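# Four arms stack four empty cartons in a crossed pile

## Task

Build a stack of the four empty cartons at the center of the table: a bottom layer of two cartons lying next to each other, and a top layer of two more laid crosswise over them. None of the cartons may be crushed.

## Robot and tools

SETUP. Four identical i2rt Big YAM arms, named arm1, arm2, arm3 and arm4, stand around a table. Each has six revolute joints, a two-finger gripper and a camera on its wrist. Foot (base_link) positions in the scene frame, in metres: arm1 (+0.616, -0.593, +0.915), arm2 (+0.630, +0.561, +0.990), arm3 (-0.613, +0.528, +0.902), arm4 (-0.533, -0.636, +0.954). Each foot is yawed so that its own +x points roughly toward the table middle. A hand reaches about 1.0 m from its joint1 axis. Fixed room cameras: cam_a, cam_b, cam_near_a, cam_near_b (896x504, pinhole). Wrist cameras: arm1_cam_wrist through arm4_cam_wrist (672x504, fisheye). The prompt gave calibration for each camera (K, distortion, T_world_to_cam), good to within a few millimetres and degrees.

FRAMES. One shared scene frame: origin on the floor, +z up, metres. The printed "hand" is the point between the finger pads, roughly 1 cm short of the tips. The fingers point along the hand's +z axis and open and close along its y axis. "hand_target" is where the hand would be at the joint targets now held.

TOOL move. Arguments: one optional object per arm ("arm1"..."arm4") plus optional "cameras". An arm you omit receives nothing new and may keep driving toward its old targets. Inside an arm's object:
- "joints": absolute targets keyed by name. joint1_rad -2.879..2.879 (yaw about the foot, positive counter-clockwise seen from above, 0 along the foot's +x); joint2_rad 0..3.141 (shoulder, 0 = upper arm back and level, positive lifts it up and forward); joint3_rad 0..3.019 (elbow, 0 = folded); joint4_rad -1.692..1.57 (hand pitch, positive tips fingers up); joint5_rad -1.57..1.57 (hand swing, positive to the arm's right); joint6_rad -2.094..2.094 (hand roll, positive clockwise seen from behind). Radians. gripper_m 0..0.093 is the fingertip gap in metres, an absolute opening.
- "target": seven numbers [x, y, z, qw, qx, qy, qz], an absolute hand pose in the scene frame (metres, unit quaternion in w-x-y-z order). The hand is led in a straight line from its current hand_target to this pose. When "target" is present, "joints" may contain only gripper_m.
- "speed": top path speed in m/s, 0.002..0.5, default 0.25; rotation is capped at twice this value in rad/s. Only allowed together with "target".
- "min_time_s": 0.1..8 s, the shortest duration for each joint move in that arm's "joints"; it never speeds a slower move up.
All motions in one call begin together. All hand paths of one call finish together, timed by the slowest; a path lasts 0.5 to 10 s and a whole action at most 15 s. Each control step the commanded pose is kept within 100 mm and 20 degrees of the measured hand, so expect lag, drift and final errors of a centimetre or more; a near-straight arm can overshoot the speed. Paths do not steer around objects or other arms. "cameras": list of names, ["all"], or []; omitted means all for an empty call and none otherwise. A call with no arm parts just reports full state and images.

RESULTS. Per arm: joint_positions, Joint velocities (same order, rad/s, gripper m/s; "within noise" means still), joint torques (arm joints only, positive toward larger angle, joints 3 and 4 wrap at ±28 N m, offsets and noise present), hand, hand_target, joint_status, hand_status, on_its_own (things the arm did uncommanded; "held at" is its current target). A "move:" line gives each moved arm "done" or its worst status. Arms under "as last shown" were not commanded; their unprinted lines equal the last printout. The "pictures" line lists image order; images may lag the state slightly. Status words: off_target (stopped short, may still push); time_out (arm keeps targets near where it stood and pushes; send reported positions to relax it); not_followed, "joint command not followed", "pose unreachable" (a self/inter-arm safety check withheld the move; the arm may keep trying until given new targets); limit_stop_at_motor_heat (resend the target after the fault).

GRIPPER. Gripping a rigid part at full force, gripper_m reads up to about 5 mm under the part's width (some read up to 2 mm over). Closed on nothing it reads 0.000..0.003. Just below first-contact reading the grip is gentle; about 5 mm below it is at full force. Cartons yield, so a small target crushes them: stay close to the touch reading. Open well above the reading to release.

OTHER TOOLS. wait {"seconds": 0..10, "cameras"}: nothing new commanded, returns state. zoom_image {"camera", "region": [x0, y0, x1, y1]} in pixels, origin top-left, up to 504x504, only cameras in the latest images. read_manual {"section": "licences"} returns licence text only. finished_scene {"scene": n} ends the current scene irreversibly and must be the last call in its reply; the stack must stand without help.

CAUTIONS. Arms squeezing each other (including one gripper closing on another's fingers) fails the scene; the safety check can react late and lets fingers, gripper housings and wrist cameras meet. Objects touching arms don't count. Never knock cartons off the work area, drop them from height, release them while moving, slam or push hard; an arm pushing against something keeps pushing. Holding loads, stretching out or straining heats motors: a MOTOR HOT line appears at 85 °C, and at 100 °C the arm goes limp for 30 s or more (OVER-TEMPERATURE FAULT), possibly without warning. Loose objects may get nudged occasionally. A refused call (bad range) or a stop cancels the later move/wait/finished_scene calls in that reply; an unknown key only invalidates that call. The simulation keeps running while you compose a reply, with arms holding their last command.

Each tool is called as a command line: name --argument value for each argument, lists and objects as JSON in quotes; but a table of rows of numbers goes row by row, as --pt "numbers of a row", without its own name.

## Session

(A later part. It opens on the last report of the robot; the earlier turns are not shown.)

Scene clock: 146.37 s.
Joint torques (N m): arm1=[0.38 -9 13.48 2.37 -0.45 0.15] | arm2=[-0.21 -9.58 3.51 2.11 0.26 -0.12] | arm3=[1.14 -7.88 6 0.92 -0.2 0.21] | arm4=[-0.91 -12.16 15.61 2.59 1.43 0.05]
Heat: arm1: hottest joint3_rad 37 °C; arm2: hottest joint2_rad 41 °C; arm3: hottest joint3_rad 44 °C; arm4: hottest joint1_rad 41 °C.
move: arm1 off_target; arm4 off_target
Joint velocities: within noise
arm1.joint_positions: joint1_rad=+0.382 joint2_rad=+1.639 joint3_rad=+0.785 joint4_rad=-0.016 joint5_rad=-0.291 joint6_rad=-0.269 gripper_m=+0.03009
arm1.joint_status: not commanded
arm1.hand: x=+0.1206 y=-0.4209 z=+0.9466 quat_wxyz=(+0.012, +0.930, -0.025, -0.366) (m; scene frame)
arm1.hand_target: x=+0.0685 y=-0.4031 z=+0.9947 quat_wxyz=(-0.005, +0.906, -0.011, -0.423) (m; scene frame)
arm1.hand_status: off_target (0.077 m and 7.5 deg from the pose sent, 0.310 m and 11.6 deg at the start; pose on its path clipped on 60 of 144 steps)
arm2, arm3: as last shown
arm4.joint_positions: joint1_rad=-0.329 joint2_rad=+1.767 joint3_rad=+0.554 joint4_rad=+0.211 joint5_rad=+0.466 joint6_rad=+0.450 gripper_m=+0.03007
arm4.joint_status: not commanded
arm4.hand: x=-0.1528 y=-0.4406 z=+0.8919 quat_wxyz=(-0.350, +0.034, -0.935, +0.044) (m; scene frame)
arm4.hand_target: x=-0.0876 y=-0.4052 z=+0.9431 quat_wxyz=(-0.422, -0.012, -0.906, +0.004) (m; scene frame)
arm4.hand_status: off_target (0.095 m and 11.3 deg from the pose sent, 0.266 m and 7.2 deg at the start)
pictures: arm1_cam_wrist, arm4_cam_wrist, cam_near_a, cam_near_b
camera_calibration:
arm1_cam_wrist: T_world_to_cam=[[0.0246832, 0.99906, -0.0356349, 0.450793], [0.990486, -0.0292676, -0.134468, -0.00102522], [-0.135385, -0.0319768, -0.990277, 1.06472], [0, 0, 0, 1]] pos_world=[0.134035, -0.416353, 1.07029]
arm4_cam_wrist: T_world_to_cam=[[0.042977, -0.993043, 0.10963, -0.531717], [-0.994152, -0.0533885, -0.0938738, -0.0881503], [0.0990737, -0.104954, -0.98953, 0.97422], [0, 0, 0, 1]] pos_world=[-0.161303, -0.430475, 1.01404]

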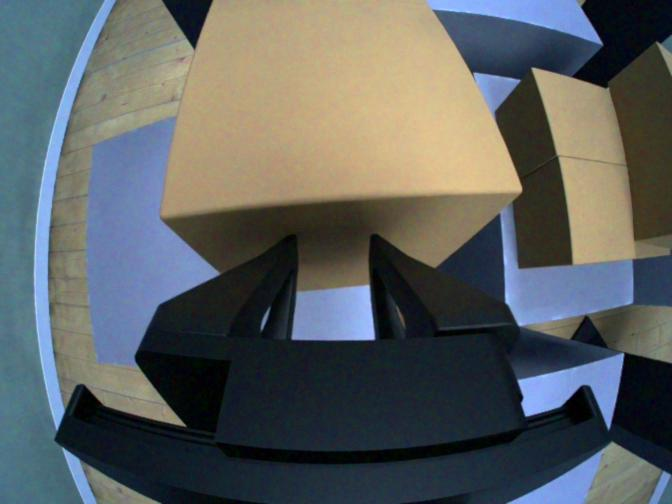

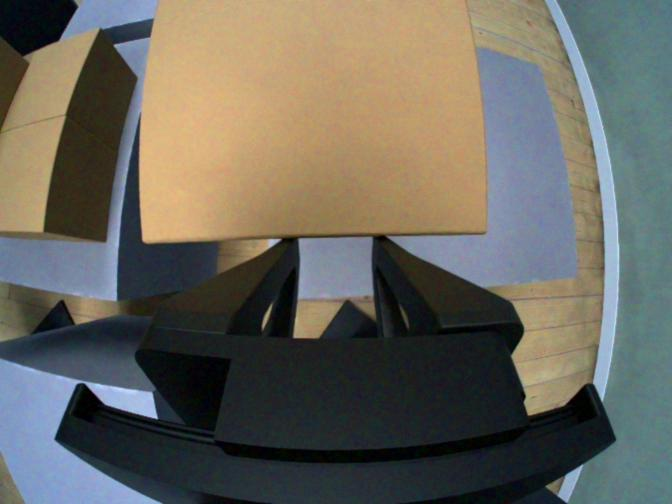

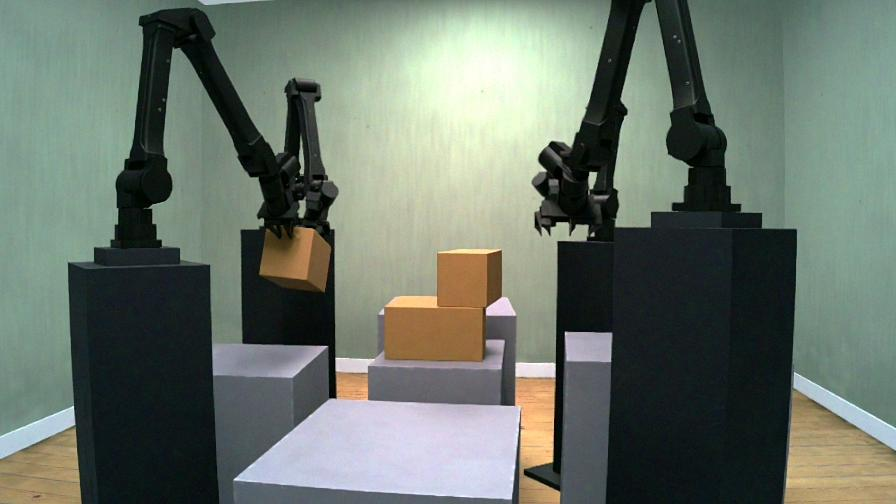

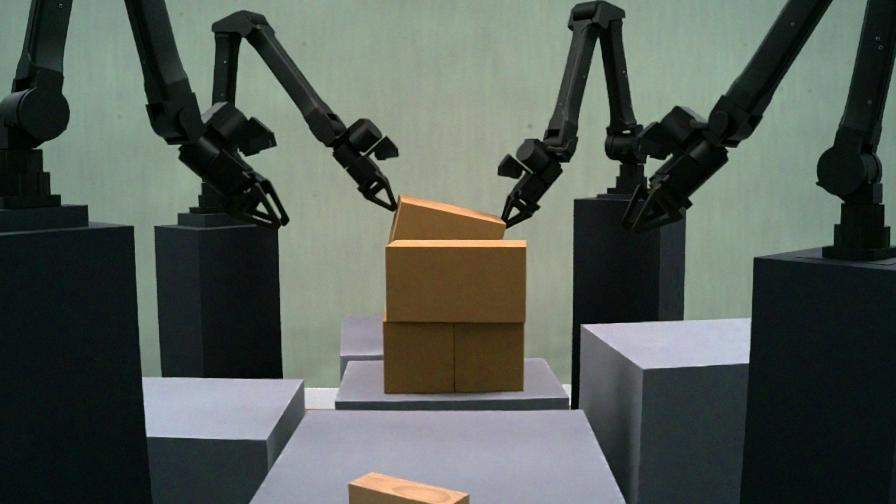

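move --arm1 '{"target":[0.075,-0.22,0.965,0,0.906,0,-0.423],"speed":0.07}' --arm4 '{"target":[-0.063,-0.21,0.965,0.423,0,0.906,0],"speed":0.07}' --cameras '["arm1_cam_wrist","arm4_cam_wrist","cam_near_a","cam_near_b"]'

Scene clock: 150.60 s.
Joint torques (N m): arm1=[2.61 -13.8 13.48 2.93 -1.54 -0.17] | arm2=[0.32 -9.41 3.59 2.03 0.2 -0.11] | arm3=[1.14 -7.94 6 0.92 -0.2 0.21] | arm4=[-2.96 -14.27 15.17 1.62 1.2 -0.18]
Heat: arm1: hottest joint3_rad 39 °C; arm2: hottest joint2_rad 40 °C; arm3: hottest joint3_rad 43 °C; arm4: hottest joint1_rad 41 °C.
move: arm1 off_target; arm4 off_target
Joint velocities: within noise
arm1.joint_positions: joint1_rad=+0.028 joint2_rad=+1.882 joint3_rad=+0.988 joint4_rad=-0.151 joint5_rad=-0.512 joint6_rad=-0.514 gripper_m=+0.03008
arm1.joint_status: not commanded
arm1.hand: x=+0.1620 y=-0.2619 z=+0.8919 quat_wxyz=(+0.044, +0.935, -0.060, -0.348) (m; scene frame)
arm1.hand_target: x=+0.0999 y=-0.2357 z=+0.9589 quat_wxyz=(+0.000, +0.906, +0.001, -0.423) (m; scene frame)
arm1.hand_status: off_target (0.121 m and 12.5 deg from the pose sent, 0.207 m and 7.8 deg at the start; pose on its path clipped on 38 of 107 steps)
arm2, arm3: as last shown
arm4.joint_positions: joint1_rad=-0.043 joint2_rad=+1.921 joint3_rad=+1.077 joint4_rad=-0.156 joint5_rad=+0.627 joint6_rad=+0.686 gripper_m=+0.03007
arm4.joint_status: not commanded
arm4.hand: x=-0.1079 y=-0.2208 z=+0.9512 quat_wxyz=(-0.399, +0.033, -0.916, +0.007) (m; scene frame)
arm4.hand_target: x=-0.0659 y=-0.2137 z=+0.9669 quat_wxyz=(-0.423, +0.000, -0.906, +0.000) (m; scene frame)
arm4.hand_status: off_target (0.048 m and 4.8 deg from the pose sent, 0.258 m and 11.1 deg at the start; pose on its path clipped on 21 of 107 steps)
pictures: arm1_cam_wrist, arm4_cam_wrist, cam_near_a, cam_near_b
camera_calibration:
arm1_cam_wrist: T_world_to_cam=[[0.0690605, 0.990515, -0.118792, 0.353728], [0.992265, -0.0805141, -0.0944852, -0.0941347], [-0.103153, -0.111348, -0.988413, 0.993559], [0, 0, 0, 1]] pos_world=[0.171467, -0.247321, 1.01517]
arm4_cam_wrist: T_world_to_cam=[[0.0647374, -0.996935, 0.0439281, -0.257862], [-0.976839, -0.0723061, -0.201386, 0.0738207], [0.203945, -0.0298735, -0.978526, 1.06879], [0, 0, 0, 1]] pos_world=[-0.129171, -0.219805, 1.07203]

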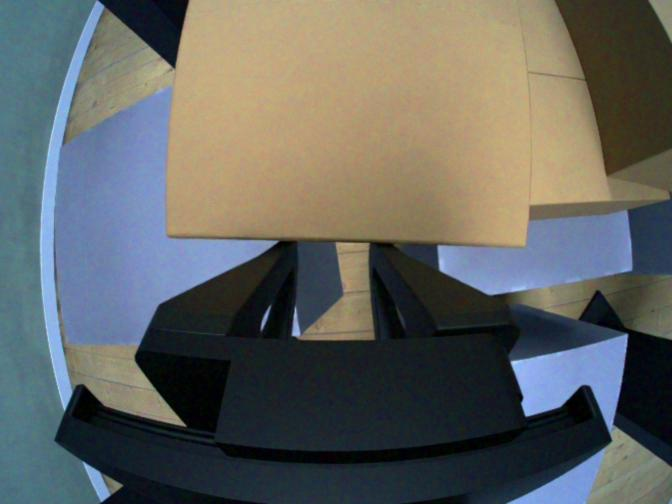

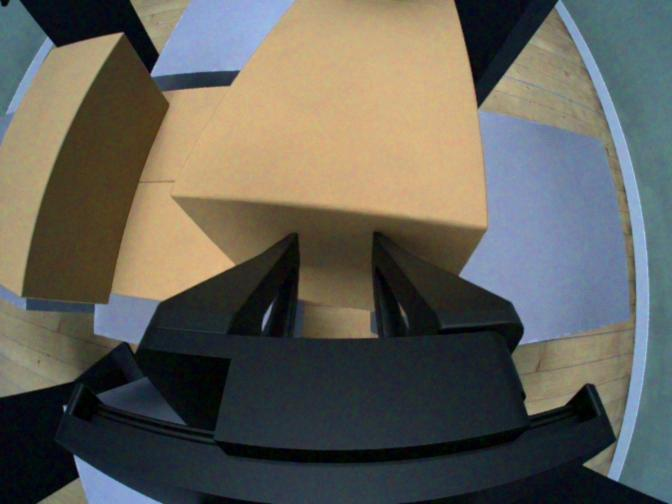

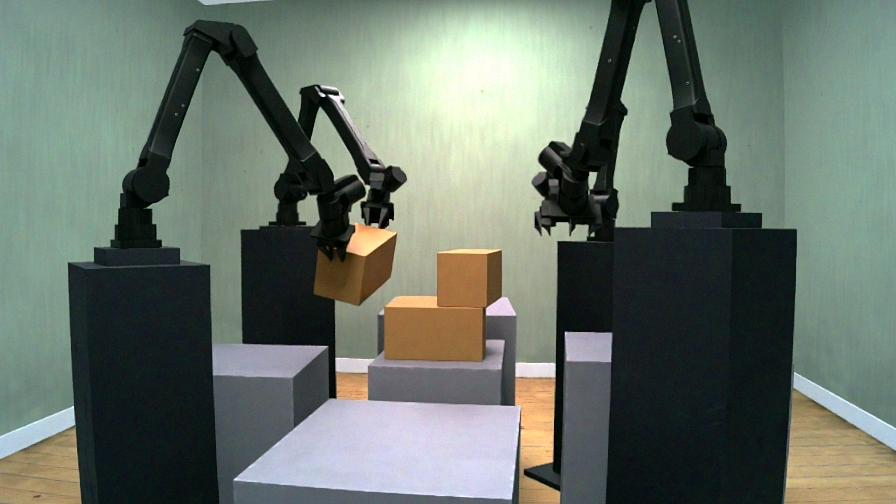

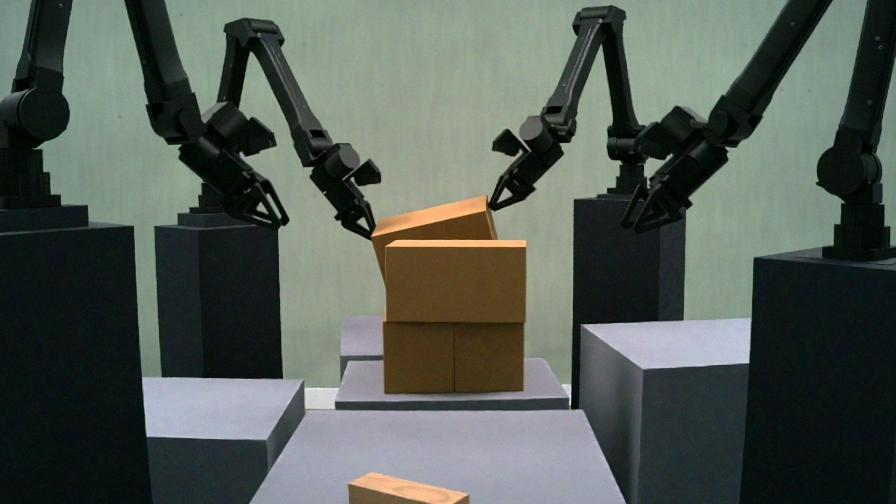

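move --arm1 '{"target":[0.060,-0.125,0.985,0,0.906,0,-0.423],"speed":0.06}' --arm4 '{"target":[-0.078,-0.150,0.945,0.423,0,0.906,0],"speed":0.06}' --cameras '["cam_near_a","cam_near_b"]'

Scene clock: 154.23 s.
Joint torques (N m): arm1=[5.54 -12.45 10.92 1.21 -1.14 0.1] | arm2=[-0.21 -9.76 3.38 2.04 0.24 -0.13] | arm3=[1.08 -7.88 5.97 0.95 -0.19 0.2] | arm4=[-4.01 -19.43 17.42 2.26 1.94 0.03]
Heat: arm1: hottest joint3_rad 40 °C; arm2: hottest joint2_rad 40 °C; arm3: hottest joint3_rad 43 °C; arm4: hottest joint1_rad 41 °C.
move: arm1 off_target; arm4 off_target
Joint velocities: within noise
arm1.joint_positions: joint1_rad=-0.086 joint2_rad=+1.989 joint3_rad=+1.432 joint4_rad=-0.351 joint5_rad=-0.579 joint6_rad=-0.618 gripper_m=+0.03007
arm1.joint_status: not commanded
arm1.hand: x=+0.1066 y=-0.1075 z=+0.9881 quat_wxyz=(-0.017, +0.910, -0.034, -0.412) (m; scene frame)
arm1.hand_target: x=+0.0634 y=-0.1282 z=+0.9857 quat_wxyz=(+0.000, +0.906, +0.000, -0.423) (m; scene frame)
arm1.hand_status: off_target (0.050 m and 4.6 deg from the pose sent, 0.194 m and 12.5 deg at the start; pose on its path clipped on 47 of 86 steps)
arm2, arm3: as last shown
arm4.joint_positions: joint1_rad=+0.057 joint2_rad=+2.067 joint3_rad=+1.151 joint4_rad=-0.258 joint5_rad=+0.659 joint6_rad=+0.755 gripper_m=+0.03006
arm4.joint_status: not commanded
arm4.hand: x=-0.1517 y=-0.1906 z=+0.8878 quat_wxyz=(-0.365, +0.072, -0.927, +0.050) (m; scene frame)
arm4.hand_target: x=-0.0864 y=-0.1614 z=+0.9506 quat_wxyz=(-0.424, -0.001, -0.906, +0.001) (m; scene frame)
arm4.hand_status: off_target (0.102 m and 12.3 deg from the pose sent, 0.077 m and 4.8 deg at the start; pose on its path clipped on 20 of 86 steps)
pictures: cam_near_a, cam_near_b

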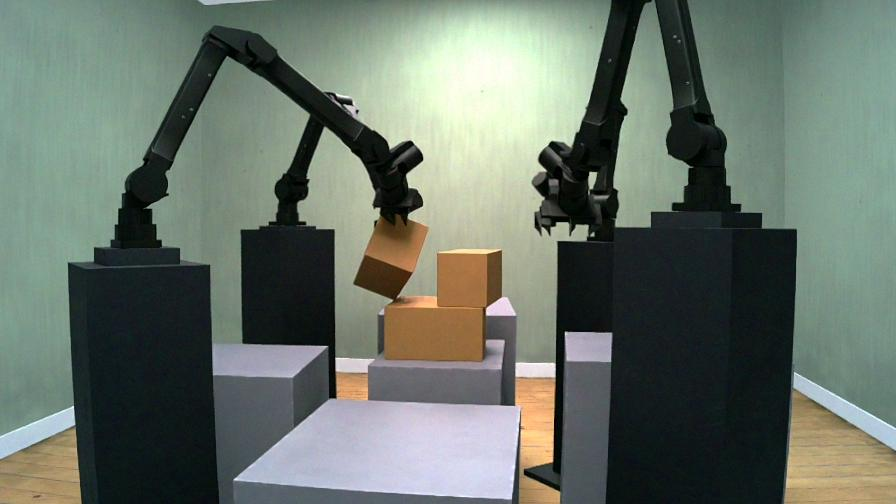

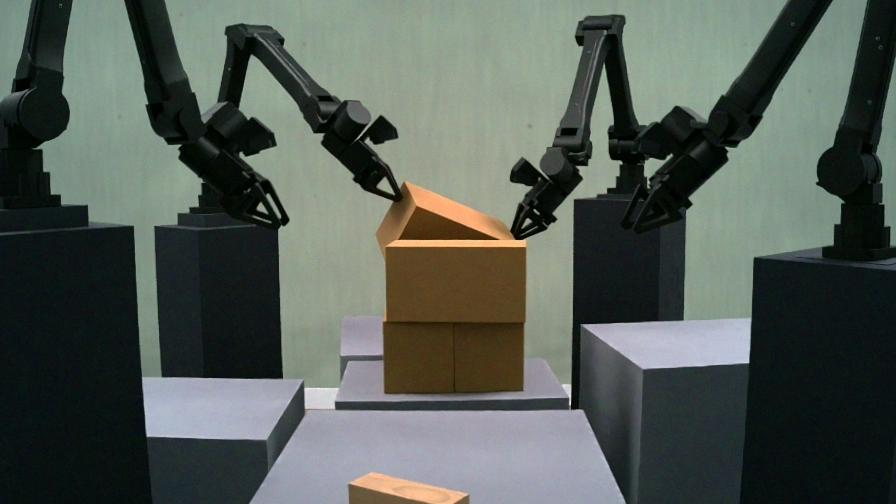

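move --arm1 '{"target":[0.098,-0.145,0.955,0,0.906,0,-0.423],"speed":0.05}' --arm4 '{"target":[-0.073,-0.125,0.975,0.423,0,0.906,0],"speed":0.05}' --cameras '["cam_near_a","cam_near_b"]'

Scene clock: 157.90 s.
Joint torques (N m): arm1=[4.84 -14.45 7.66 2.78 -1.16 0.16] | arm2=[-0.09 -9.29 3.38 2.22 0.23 -0.13] | arm3=[1.14 -7.88 6 0.91 -0.2 0.21] | arm4=[-4.19 -20.01 17.57 1.76 1.81 -0.11]
Heat: arm1: hottest joint3_rad 41 °C; arm2: hottest joint2_rad 40 °C; arm3: hottest joint3_rad 43 °C; arm4: hottest joint3_rad 43 °C.
move: arm1 off_target; arm4 off_target
Joint velocities: within noise
arm1.joint_positions: joint1_rad=-0.109 joint2_rad=+1.990 joint3_rad=+1.315 joint4_rad=-0.294 joint5_rad=-0.597 joint6_rad=-0.651 gripper_m=+0.03007
arm1.joint_status: not commanded
arm1.hand: x=+0.1382 y=-0.1278 z=+0.9448 quat_wxyz=(-0.001, +0.916, -0.036, -0.399) (m; scene frame)
arm1.hand_target: x=+0.1003 y=-0.1470 z=+0.9557 quat_wxyz=(+0.001, +0.906, +0.000, -0.423) (m; scene frame)
arm1.hand_status: off_target (0.045 m and 5.1 deg from the pose sent, 0.051 m and 4.6 deg at the start)
arm2, arm3: as last shown
arm4.joint_positions: joint1_rad=+0.075 joint2_rad=+2.067 joint3_rad=+1.266 joint4_rad=-0.361 joint5_rad=+0.670 joint6_rad=+0.783 gripper_m=+0.03006
arm4.joint_status: not commanded
arm4.hand: x=-0.1417 y=-0.1536 z=+0.9189 quat_wxyz=(-0.373, +0.064, -0.925, +0.040) (m; scene frame)
arm4.hand_target: x=-0.0791 y=-0.1348 z=+0.9798 quat_wxyz=(-0.424, +0.000, -0.906, +0.001) (m; scene frame)
arm4.hand_status: off_target (0.093 m and 10.6 deg from the pose sent, 0.135 m and 12.3 deg at the start; pose on its path clipped on 57 of 78 steps)
pictures: cam_near_a, cam_near_b

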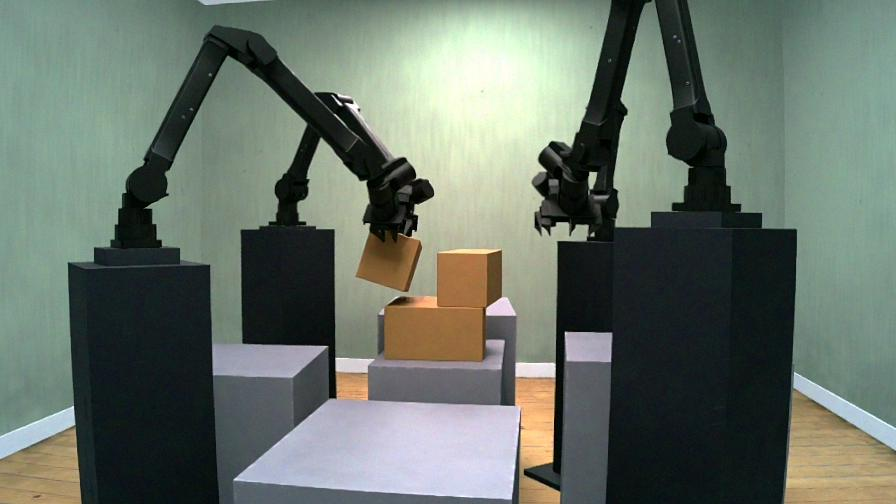

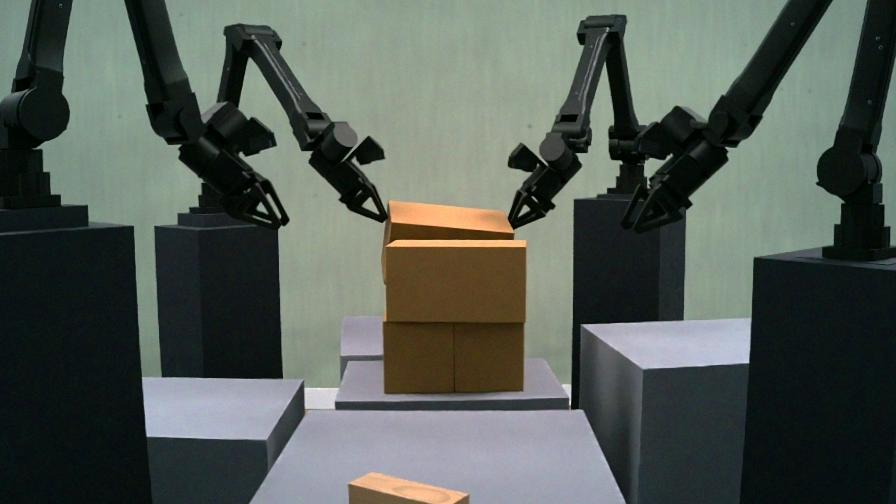

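move --arm1 '{"target":[0.098,-0.110,0.915,0,0.906,0,-0.423],"speed":0.05}' --arm4 '{"target":[-0.073,-0.072,0.955,0.423,0,0.906,0],"speed":0.05}' --cameras '["cam_near_a","cam_near_b","arm1_cam_wrist","arm4_cam_wrist"]'

Scene clock: 161.43 s.
Joint torques (N m): arm1=[3.14 -14.86 11.79 2.78 -0.92 -0.06] | arm2=[1.03 -10.17 3.45 2.07 0.19 -0.1] | arm3=[1.32 -7.88 5.98 0.91 -0.21 0.2] | arm4=[-3.49 -16.03 13.19 0.75 0.95 -0.11]
Heat: arm1: hottest joint3_rad 41 °C; arm2: hottest joint2_rad 40 °C; arm3: hottest joint3_rad 42 °C; arm4: hottest joint3_rad 44 °C.
move: arm1 off_target; arm4 off_target
Joint velocities: within noise
arm1.joint_positions: joint1_rad=-0.125 joint2_rad=+2.098 joint3_rad=+1.318 joint4_rad=-0.279 joint5_rad=-0.626 joint6_rad=-0.663 gripper_m=+0.03007
arm1.joint_status: not commanded
arm1.hand: x=+0.1495 y=-0.1316 z=+0.8819 quat_wxyz=(+0.036, +0.922, -0.048, -0.381) (m; scene frame)
arm1.hand_target: x=+0.1024 y=-0.1156 z=+0.9185 quat_wxyz=(+0.000, +0.906, +0.000, -0.423) (m; scene frame)
arm1.hand_status: off_target (0.065 m and 8.6 deg from the pose sent, 0.053 m and 5.1 deg at the start)
arm2, arm3: as last shown
arm4.joint_positions: joint1_rad=+0.108 joint2_rad=+2.132 joint3_rad=+1.536 joint4_rad=-0.411 joint5_rad=+0.714 joint6_rad=+0.833 gripper_m=+0.03006
arm4.joint_status: not commanded
arm4.hand: x=-0.1091 y=-0.0590 z=+0.9821 quat_wxyz=(-0.425, +0.022, -0.905, -0.024) (m; scene frame)
arm4.hand_target: x=-0.0758 y=-0.0751 z=+0.9559 quat_wxyz=(-0.423, +0.000, -0.906, -0.001) (m; scene frame)
arm4.hand_status: off_target (0.047 m and 3.8 deg from the pose sent, 0.113 m and 10.6 deg at the start)
pictures: arm1_cam_wrist, arm4_cam_wrist, cam_near_a, cam_near_b
camera_calibration:
arm1_cam_wrist: T_world_to_cam=[[0.0496237, 0.994027, -0.097195, 0.208675], [0.983904, -0.0653796, -0.166306, -0.00567637], [-0.171667, -0.0873779, -0.981272, 1.00401], [0, 0, 0, 1]] pos_world=[0.167586, -0.120071, 1.00455]
arm4_cam_wrist: T_world_to_cam=[[0.0707477, -0.997312, -0.0190759, -0.0353523], [-0.963923, -0.0634345, -0.258514, 0.148574], [0.256609, 0.036677, -0.965819, 1.10139], [0, 0, 0, 1]] pos_world=[-0.136912, -0.0662283, 1.10148]

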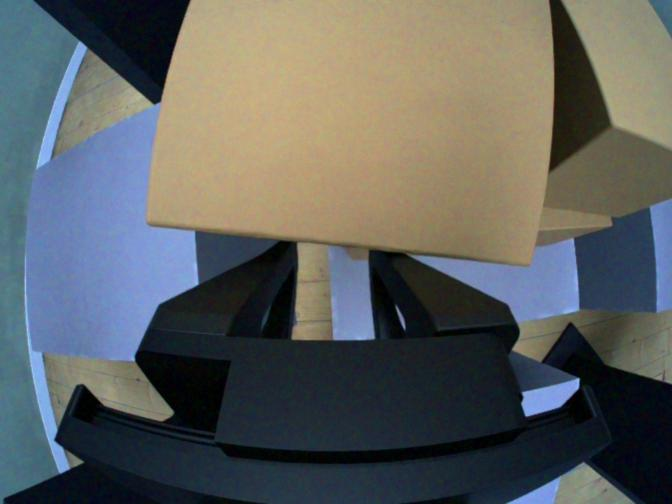

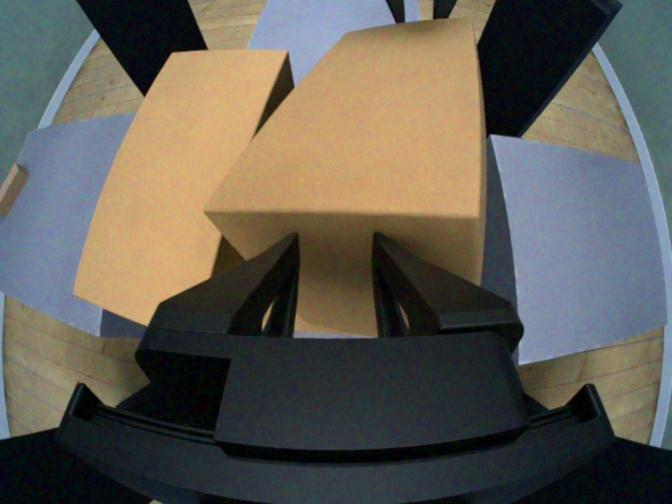

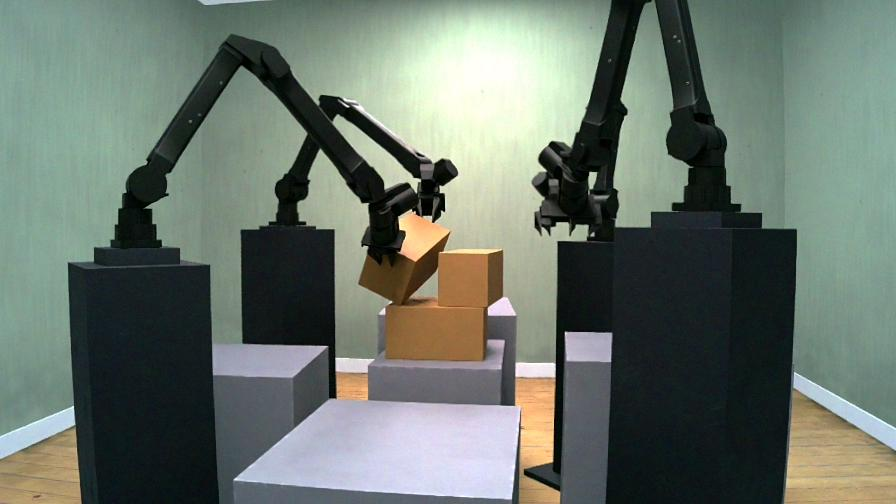

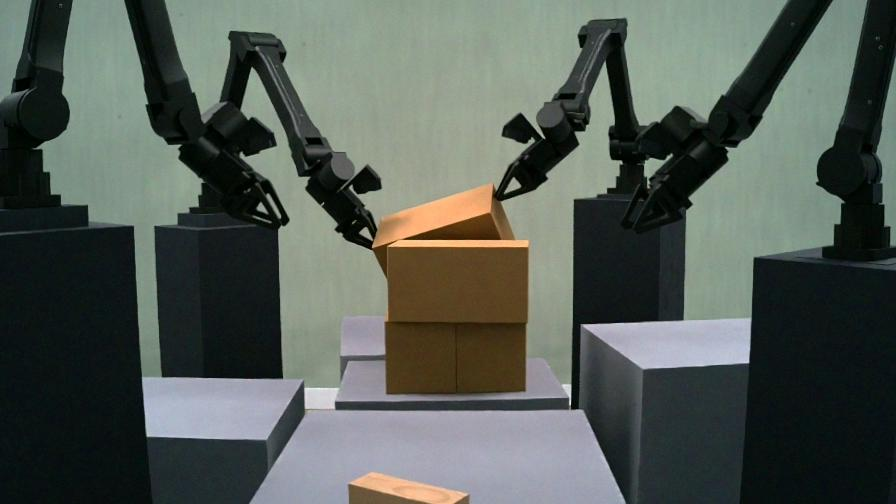

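move --arm1 '{"target":[0.098,-0.080,0.94,0,0.906,0,-0.423],"speed":0.05}' --arm4 '{"target":[-0.073,-0.105,0.925,0.423,0,0.906,0],"speed":0.05}' --cameras '["cam_near_a","cam_near_b"]'

Scene clock: 163.87 s.
Joint torques (N m): arm1=[3.08 -16.67 13.41 1.83 -1.38 -0.1] | arm2=[0.09 -8.88 3.45 1.92 0.2 -0.11] | arm3=[1.08 -7.82 6 0.94 -0.2 0.2] | arm4=[-5.25 -16.91 8.1 1.94 0.97 -0.32]
Heat: arm1: hottest joint3_rad 42 °C; arm2: hottest joint2_rad 40 °C; arm3: hottest joint3_rad 42 °C; arm4: hottest joint3_rad 44 °C.
move: arm1 off_target; arm4 off_target
Joint velocities: within noise
arm1.joint_positions: joint1_rad=-0.154 joint2_rad=+2.120 joint3_rad=+1.393 joint4_rad=-0.362 joint5_rad=-0.630 joint6_rad=-0.688 gripper_m=+0.03007
arm1.joint_status: not commanded
arm1.hand: x=+0.1546 y=-0.1069 z=+0.8882 quat_wxyz=(+0.038, +0.925, -0.054, -0.375) (m; scene frame)
arm1.hand_target: x=+0.1038 y=-0.0875 z=+0.9440 quat_wxyz=(+0.000, +0.906, +0.000, -0.423) (m; scene frame)
arm1.hand_status: off_target (0.081 m and 9.6 deg from the pose sent, 0.093 m and 8.6 deg at the start)
arm2, arm3: as last shown
arm4.joint_positions: joint1_rad=+0.109 joint2_rad=+2.136 joint3_rad=+1.466 joint4_rad=-0.316 joint5_rad=+0.700 joint6_rad=+0.831 gripper_m=+0.03006
arm4.joint_status: not commanded
arm4.hand: x=-0.1163 y=-0.0675 z=+0.9594 quat_wxyz=(-0.425, +0.022, -0.904, -0.037) (m; scene frame)
arm4.hand_target: x=-0.0778 y=-0.1073 z=+0.9268 quat_wxyz=(-0.422, +0.000, -0.907, +0.000) (m; scene frame)
arm4.hand_status: off_target (0.067 m and 4.9 deg from the pose sent, 0.082 m and 3.8 deg at the start)
pictures: cam_near_a, cam_near_b

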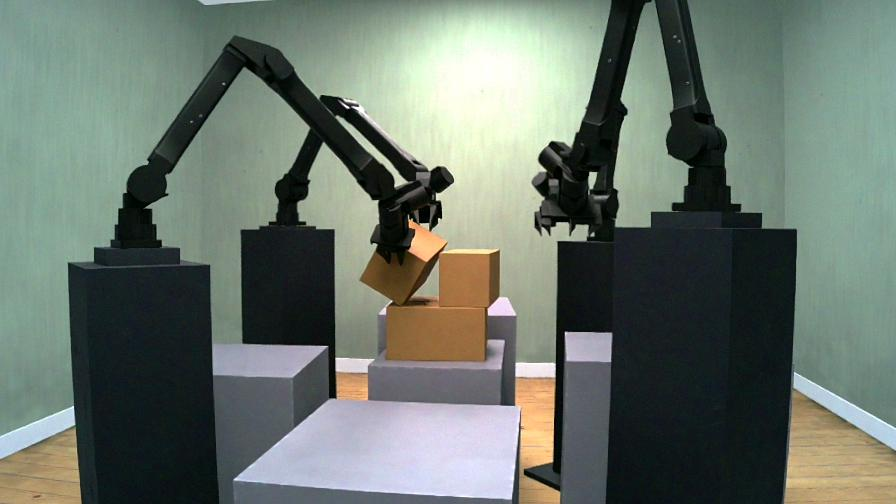

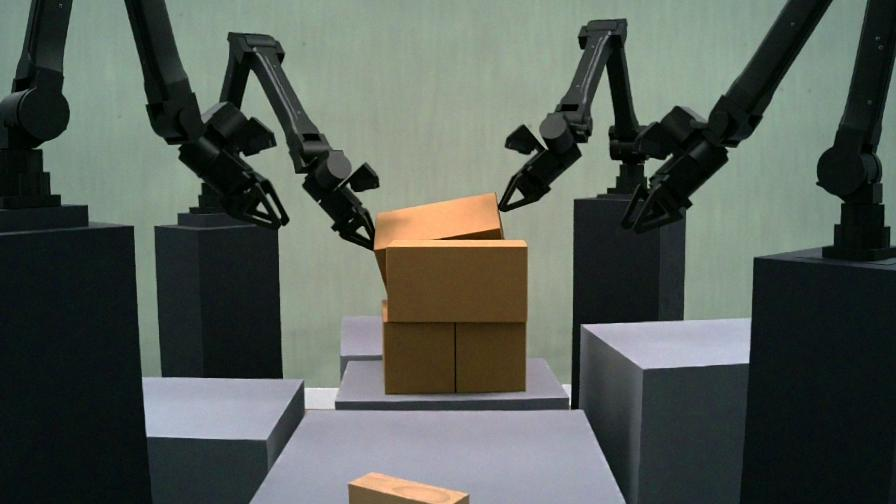

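move --arm1 '{"target":[0.098,-0.095,0.975,-0.158,0.892,0.0736,-0.417],"speed":0.06}' --arm4 '{"target":[-0.073,-0.125,0.945,0.4166,0.0736,0.892,0.158],"speed":0.06}' --cameras '["cam_near_a","cam_near_b","arm1_cam_wrist","arm4_cam_wrist"]'

Scene clock: 171.33 s.
Joint torques (N m): arm1=[7.53 -18.02 6.67 2.66 -1.06 0.13] | arm2=[0.73 -9.64 3.33 2.06 0.21 -0.12] | arm3=[1.2 -7.88 6 0.91 -0.2 0.21] | arm4=[-5.07 -21.3 9.02 2.91 0.98 -0.24]
Heat: arm1: hottest joint3_rad 44 °C; arm2: hottest joint2_rad 39 °C; arm3: hottest joint3_rad 42 °C; arm4: hottest joint3_rad 43 °C.
move: arm1 off_target; arm4 off_target
Joint velocities: within noise
arm1.joint_positions: joint1_rad=-0.154 joint2_rad=+2.024 joint3_rad=+1.326 joint4_rad=-0.119 joint5_rad=-0.442 joint6_rad=-0.834 gripper_m=+0.03007
arm1.joint_status: not commanded
arm1.hand: x=+0.1561 y=-0.0600 z=+0.9420 quat_wxyz=(-0.154, +0.910, +0.021, -0.383) (m; scene frame)
arm1.hand_target: x=+0.1019 y=-0.0970 z=+0.9743 quat_wxyz=(-0.157, +0.892, +0.073, -0.418) (m; scene frame)
arm1.hand_status: off_target (0.075 m and 7.4 deg from the pose sent, 0.104 m and 27.5 deg at the start)
arm2, arm3: as last shown
arm4.joint_positions: joint1_rad=+0.049 joint2_rad=+2.099 joint3_rad=+1.218 joint4_rad=+0.015 joint5_rad=+0.518 joint6_rad=+0.907 gripper_m=+0.03006
arm4.joint_status: not commanded
arm4.hand: x=-0.1235 y=-0.1106 z=+0.9121 quat_wxyz=(-0.387, -0.028, -0.911, -0.141) (m; scene frame)
arm4.hand_target: x=-0.0754 y=-0.1275 z=+0.9451 quat_wxyz=(-0.417, -0.074, -0.892, -0.157) (m; scene frame)
arm4.hand_status: off_target (0.062 m and 6.8 deg from the pose sent, 0.073 m and 17.8 deg at the start)
pictures: arm1_cam_wrist, arm4_cam_wrist, cam_near_a, cam_near_b
camera_calibration:
arm1_cam_wrist: T_world_to_cam=[[0.0672211, 0.95088, 0.302173, -0.238584], [0.983274, -0.0117536, -0.181752, 0.0204874], [-0.169273, 0.309336, -0.935766, 1.05093], [0, 0, 0, 1]] pos_world=[0.173786, -0.0979843, 1.05924]
arm4_cam_wrist: T_world_to_cam=[[0.0680433, -0.959252, -0.274237, 0.149508], [-0.981964, -0.0157918, -0.188405, 0.0525004], [0.176397, 0.282111, -0.943026, 1.03583], [0, 0, 0, 1]] pos_world=[-0.141338, -0.147975, 1.02771]

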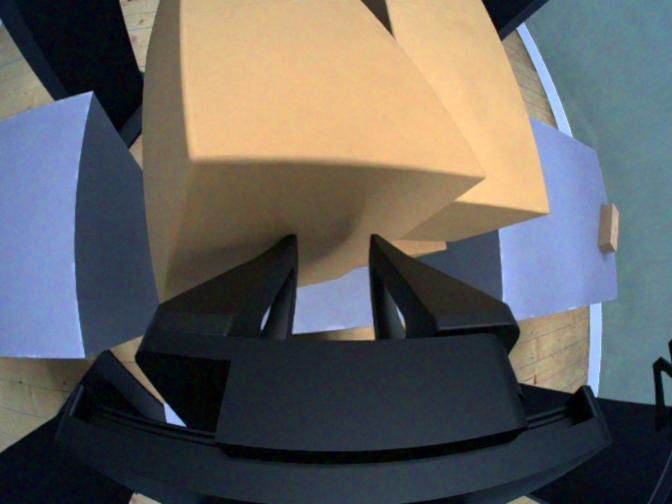

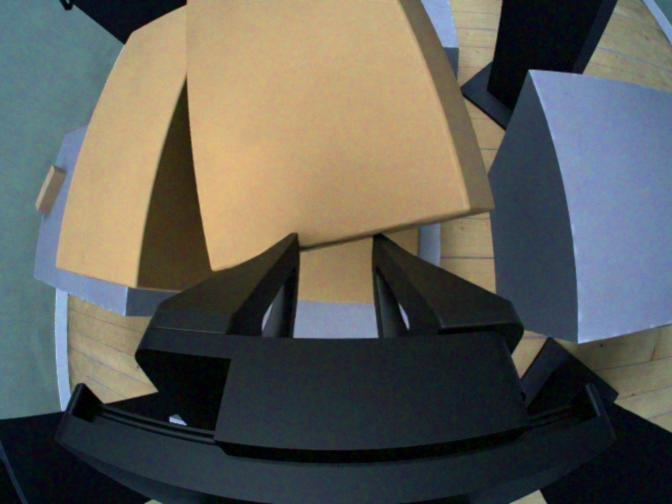

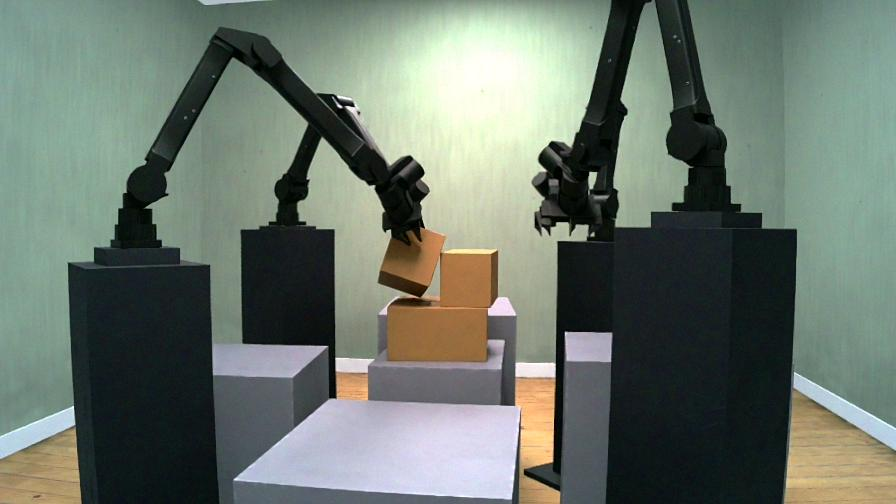

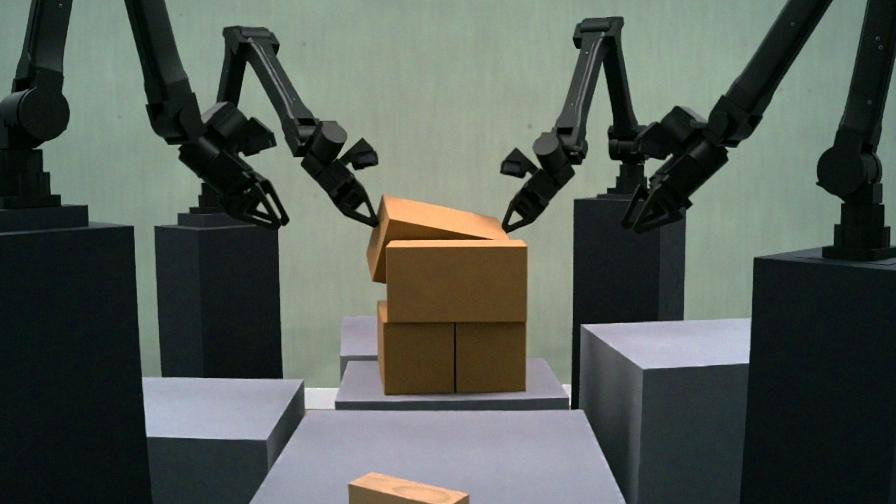

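move --arm1 '{"target":[0.098,-0.110,0.915,-0.158,0.892,0.0736,-0.417],"speed":0.05}' --arm4 '{"target":[-0.073,-0.095,0.925,0.4166,0.0736,0.892,0.158],"speed":0.05}' --cameras '["cam_near_a","cam_near_b"]'

Scene clock: 174.13 s.
Joint torques (N m): arm1=[8.18 -14.86 6.9 3.03 -1.19 0.25] | arm2=[-0.15 -9.47 3.48 2.09 0.22 -0.11] | arm3=[1.14 -7.88 6.01 0.92 -0.2 0.21] | arm4=[-3.02 -16.32 14.99 2.15 0.93 -0.22]
Heat: arm1: hottest joint3_rad 44 °C; arm2: hottest joint2_rad 39 °C; arm3: hottest joint3_rad 42 °C; arm4: hottest joint3_rad 44 °C.
move: arm1 off_target; arm4 off_target
Joint velocities: within noise
arm1.joint_positions: joint1_rad=-0.146 joint2_rad=+2.061 joint3_rad=+1.245 joint4_rad=+0.022 joint5_rad=-0.426 joint6_rad=-0.835 gripper_m=+0.03007
arm1.joint_status: not commanded
arm1.hand: x=+0.1620 y=-0.0746 z=+0.9036 quat_wxyz=(-0.167, +0.908, +0.025, -0.385) (m; scene frame)
arm1.hand_target: x=+0.1032 y=-0.1134 z=+0.9159 quat_wxyz=(-0.157, +0.892, +0.074, -0.417) (m; scene frame)
arm1.hand_status: off_target (0.074 m and 7.0 deg from the pose sent, 0.081 m and 7.4 deg at the start)
arm2.joint_positions: joint1_rad=+0.070 joint2_rad=+1.767 joint3_rad=+0.490 joint4_rad=+0.359 joint5_rad=+0.595 joint6_rad=+0.616 gripper_m=+0.08991
arm2.joint_status: not commanded
arm2.hand: x=+0.2831 y=+0.3285 z=+0.9432 quat_wxyz=(+0.005, -0.909, -0.003, +0.417) (m; scene frame)
arm2.hand_target: x=+0.2800 y=+0.3300 z=+0.9499 quat_wxyz=(+0.000, -0.906, +0.000, +0.423) (m; scene frame)
arm2.hand_status: not commanded
arm3.joint_positions: joint1_rad=+0.117 joint2_rad=+1.331 joint3_rad=+0.427 joint4_rad=+0.035 joint5_rad=-0.566 joint6_rad=-0.574 gripper_m=+0.08992
arm3.joint_status: not commanded
arm3.hand: x=-0.2819 y=+0.3265 z=+0.9474 quat_wxyz=(-0.423, -0.002, -0.906, +0.002) (m; scene frame)
arm3.hand_target: x=-0.2800 y=+0.3300 z=+0.9500 quat_wxyz=(-0.423, +0.000, -0.906, +0.000) (m; scene frame)
arm3.hand_status: not commanded
arm4.joint_positions: joint1_rad=+0.049 joint2_rad=+2.110 joint3_rad=+1.231 joint4_rad=+0.017 joint5_rad=+0.538 joint6_rad=+0.930 gripper_m=+0.03006
arm4.joint_status: not commanded
arm4.hand: x=-0.1193 y=-0.1093 z=+0.9117 quat_wxyz=(-0.393, -0.043, -0.907, -0.142) (m; scene frame)
arm4.hand_target: x=-0.0758 y=-0.0996 z=+0.9272 quat_wxyz=(-0.417, -0.073, -0.892, -0.158) (m; scene frame)
arm4.hand_status: off_target (0.050 m and 5.1 deg from the pose sent, 0.054 m and 6.8 deg at the start)
pictures: cam_near_a, cam_near_b

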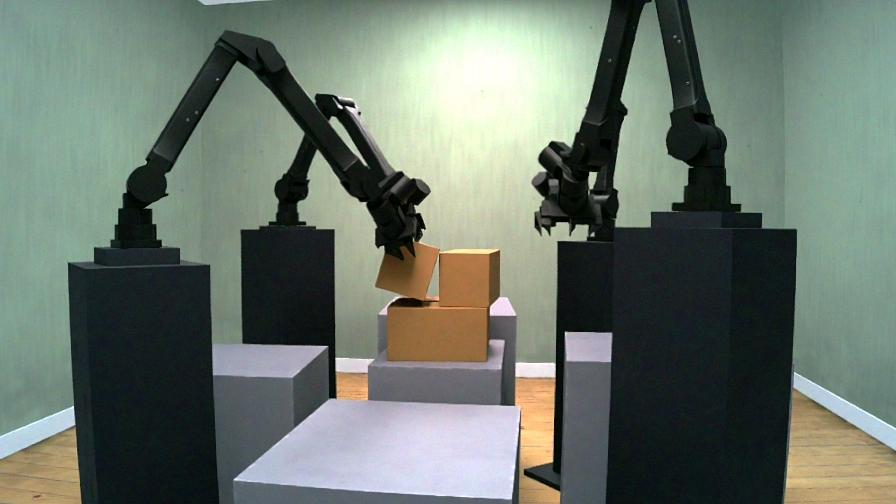

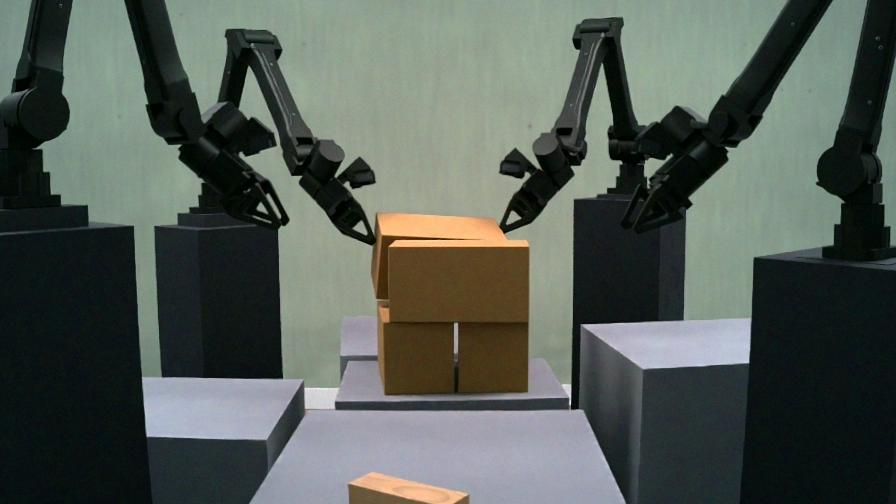

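move --arm1 '{"target":[0.098,-0.125,0.880,-0.158,0.892,0.0736,-0.417],"speed":0.05}' --arm4 '{"target":[-0.073,-0.095,0.880,0.4166,0.0736,0.892,0.158],"speed":0.05}' --cameras '["cam_near_a","cam_near_b","arm1_cam_wrist","arm4_cam_wrist"]'

Scene clock: 176.13 s.
Joint torques (N m): arm1=[7.82 -14.56 6.94 3.3 -1.09 0.3] | arm2=[0.21 -10.17 3.45 2.11 0.19 -0.12] | arm3=[1.2 -7.94 6.01 0.92 -0.2 0.21] | arm4=[-3.37 -16.5 13.42 2.18 1.01 -0.24]
Heat: arm1: hottest joint3_rad 44 °C; arm2: hottest joint2_rad 39 °C; arm3: hottest joint3_rad 41 °C; arm4: hottest joint3_rad 44 °C.
move: arm1 off_target; arm4 off_target
Joint velocities: within noise
arm1.joint_positions: joint1_rad=-0.123 joint2_rad=+2.110 joint3_rad=+1.196 joint4_rad=+0.110 joint5_rad=-0.416 joint6_rad=-0.828 gripper_m=+0.03006
arm1.joint_status: not commanded
arm1.hand: x=+0.1610 y=-0.0966 z=+0.8647 quat_wxyz=(-0.160, +0.910, +0.029, -0.381) (m; scene frame)
arm1.hand_target: x=+0.1028 y=-0.1289 z=+0.8811 quat_wxyz=(-0.156, +0.892, +0.074, -0.417) (m; scene frame)
arm1.hand_status: off_target (0.071 m and 6.9 deg from the pose sent, 0.085 m and 7.0 deg at the start)
arm2, arm3: as last shown
arm4.joint_positions: joint1_rad=+0.055 joint2_rad=+2.199 joint3_rad=+1.250 joint4_rad=+0.099 joint5_rad=+0.536 joint6_rad=+0.931 gripper_m=+0.03006
arm4.joint_status: not commanded
arm4.hand: x=-0.1197 y=-0.1014 z=+0.8735 quat_wxyz=(-0.394, -0.042, -0.906, -0.149) (m; scene frame)
arm4.hand_target: x=-0.0756 y=-0.0992 z=+0.8818 quat_wxyz=(-0.417, -0.074, -0.892, -0.158) (m; scene frame)
arm4.hand_status: off_target (0.048 m and 4.8 deg from the pose sent, 0.058 m and 5.1 deg at the start)
pictures: arm1_cam_wrist, arm4_cam_wrist, cam_near_a, cam_near_b
camera_calibration:
arm1_cam_wrist: T_world_to_cam=[[0.0565129, 0.946379, 0.318076, -0.193214], [0.984475, 0.000204934, -0.175523, -0.0032292], [-0.166176, 0.323057, -0.931676, 0.988073], [0, 0, 0, 1]] pos_world=[0.178292, -0.136349, 0.981454]
arm4_cam_wrist: T_world_to_cam=[[0.051598, -0.953347, -0.297433, 0.16635], [-0.979313, 0.0100498, -0.202101, 0.0639431], [0.195662, 0.301708, -0.933107, 0.991816], [0, 0, 0, 1]] pos_world=[-0.140024, -0.141291, 0.987871]

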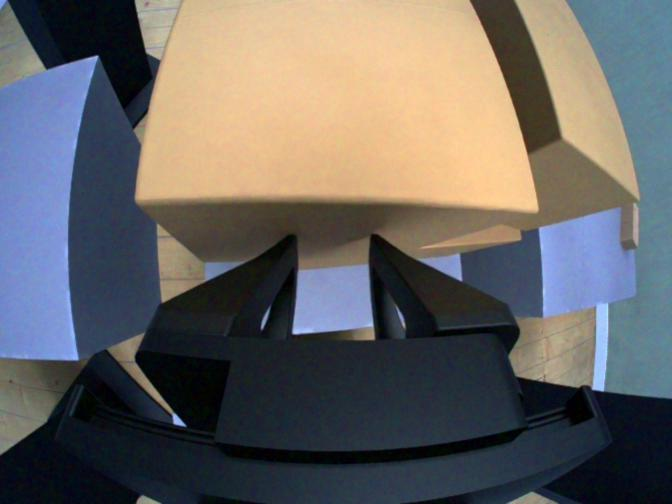

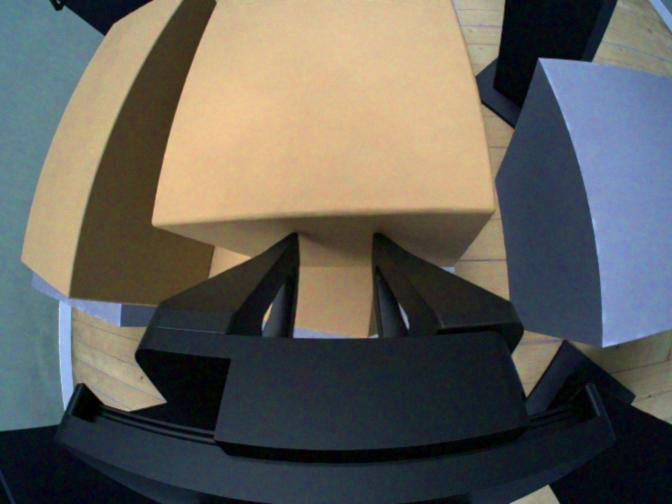

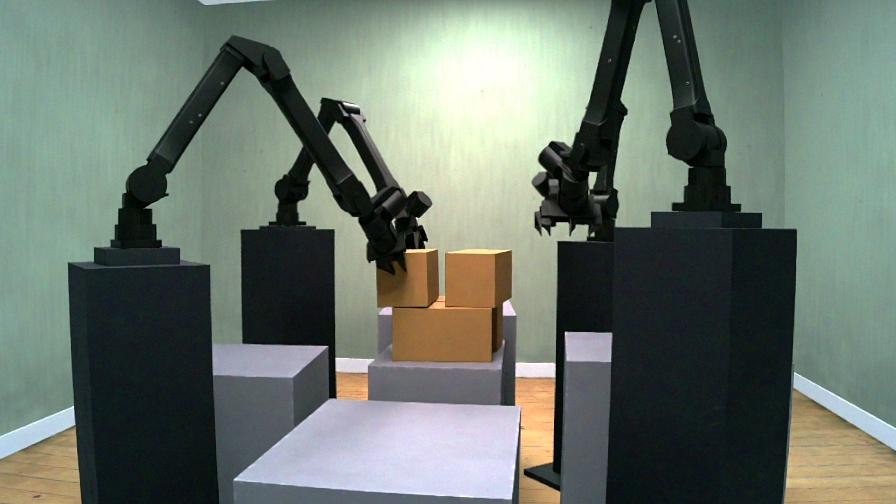

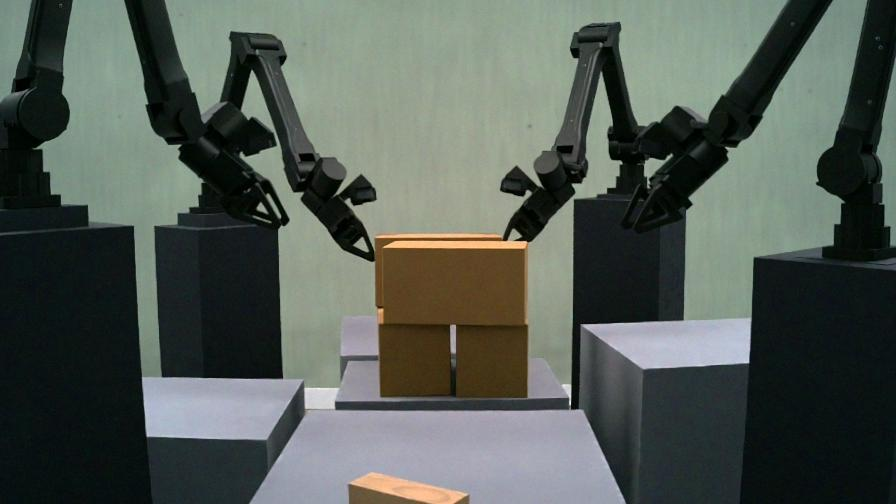

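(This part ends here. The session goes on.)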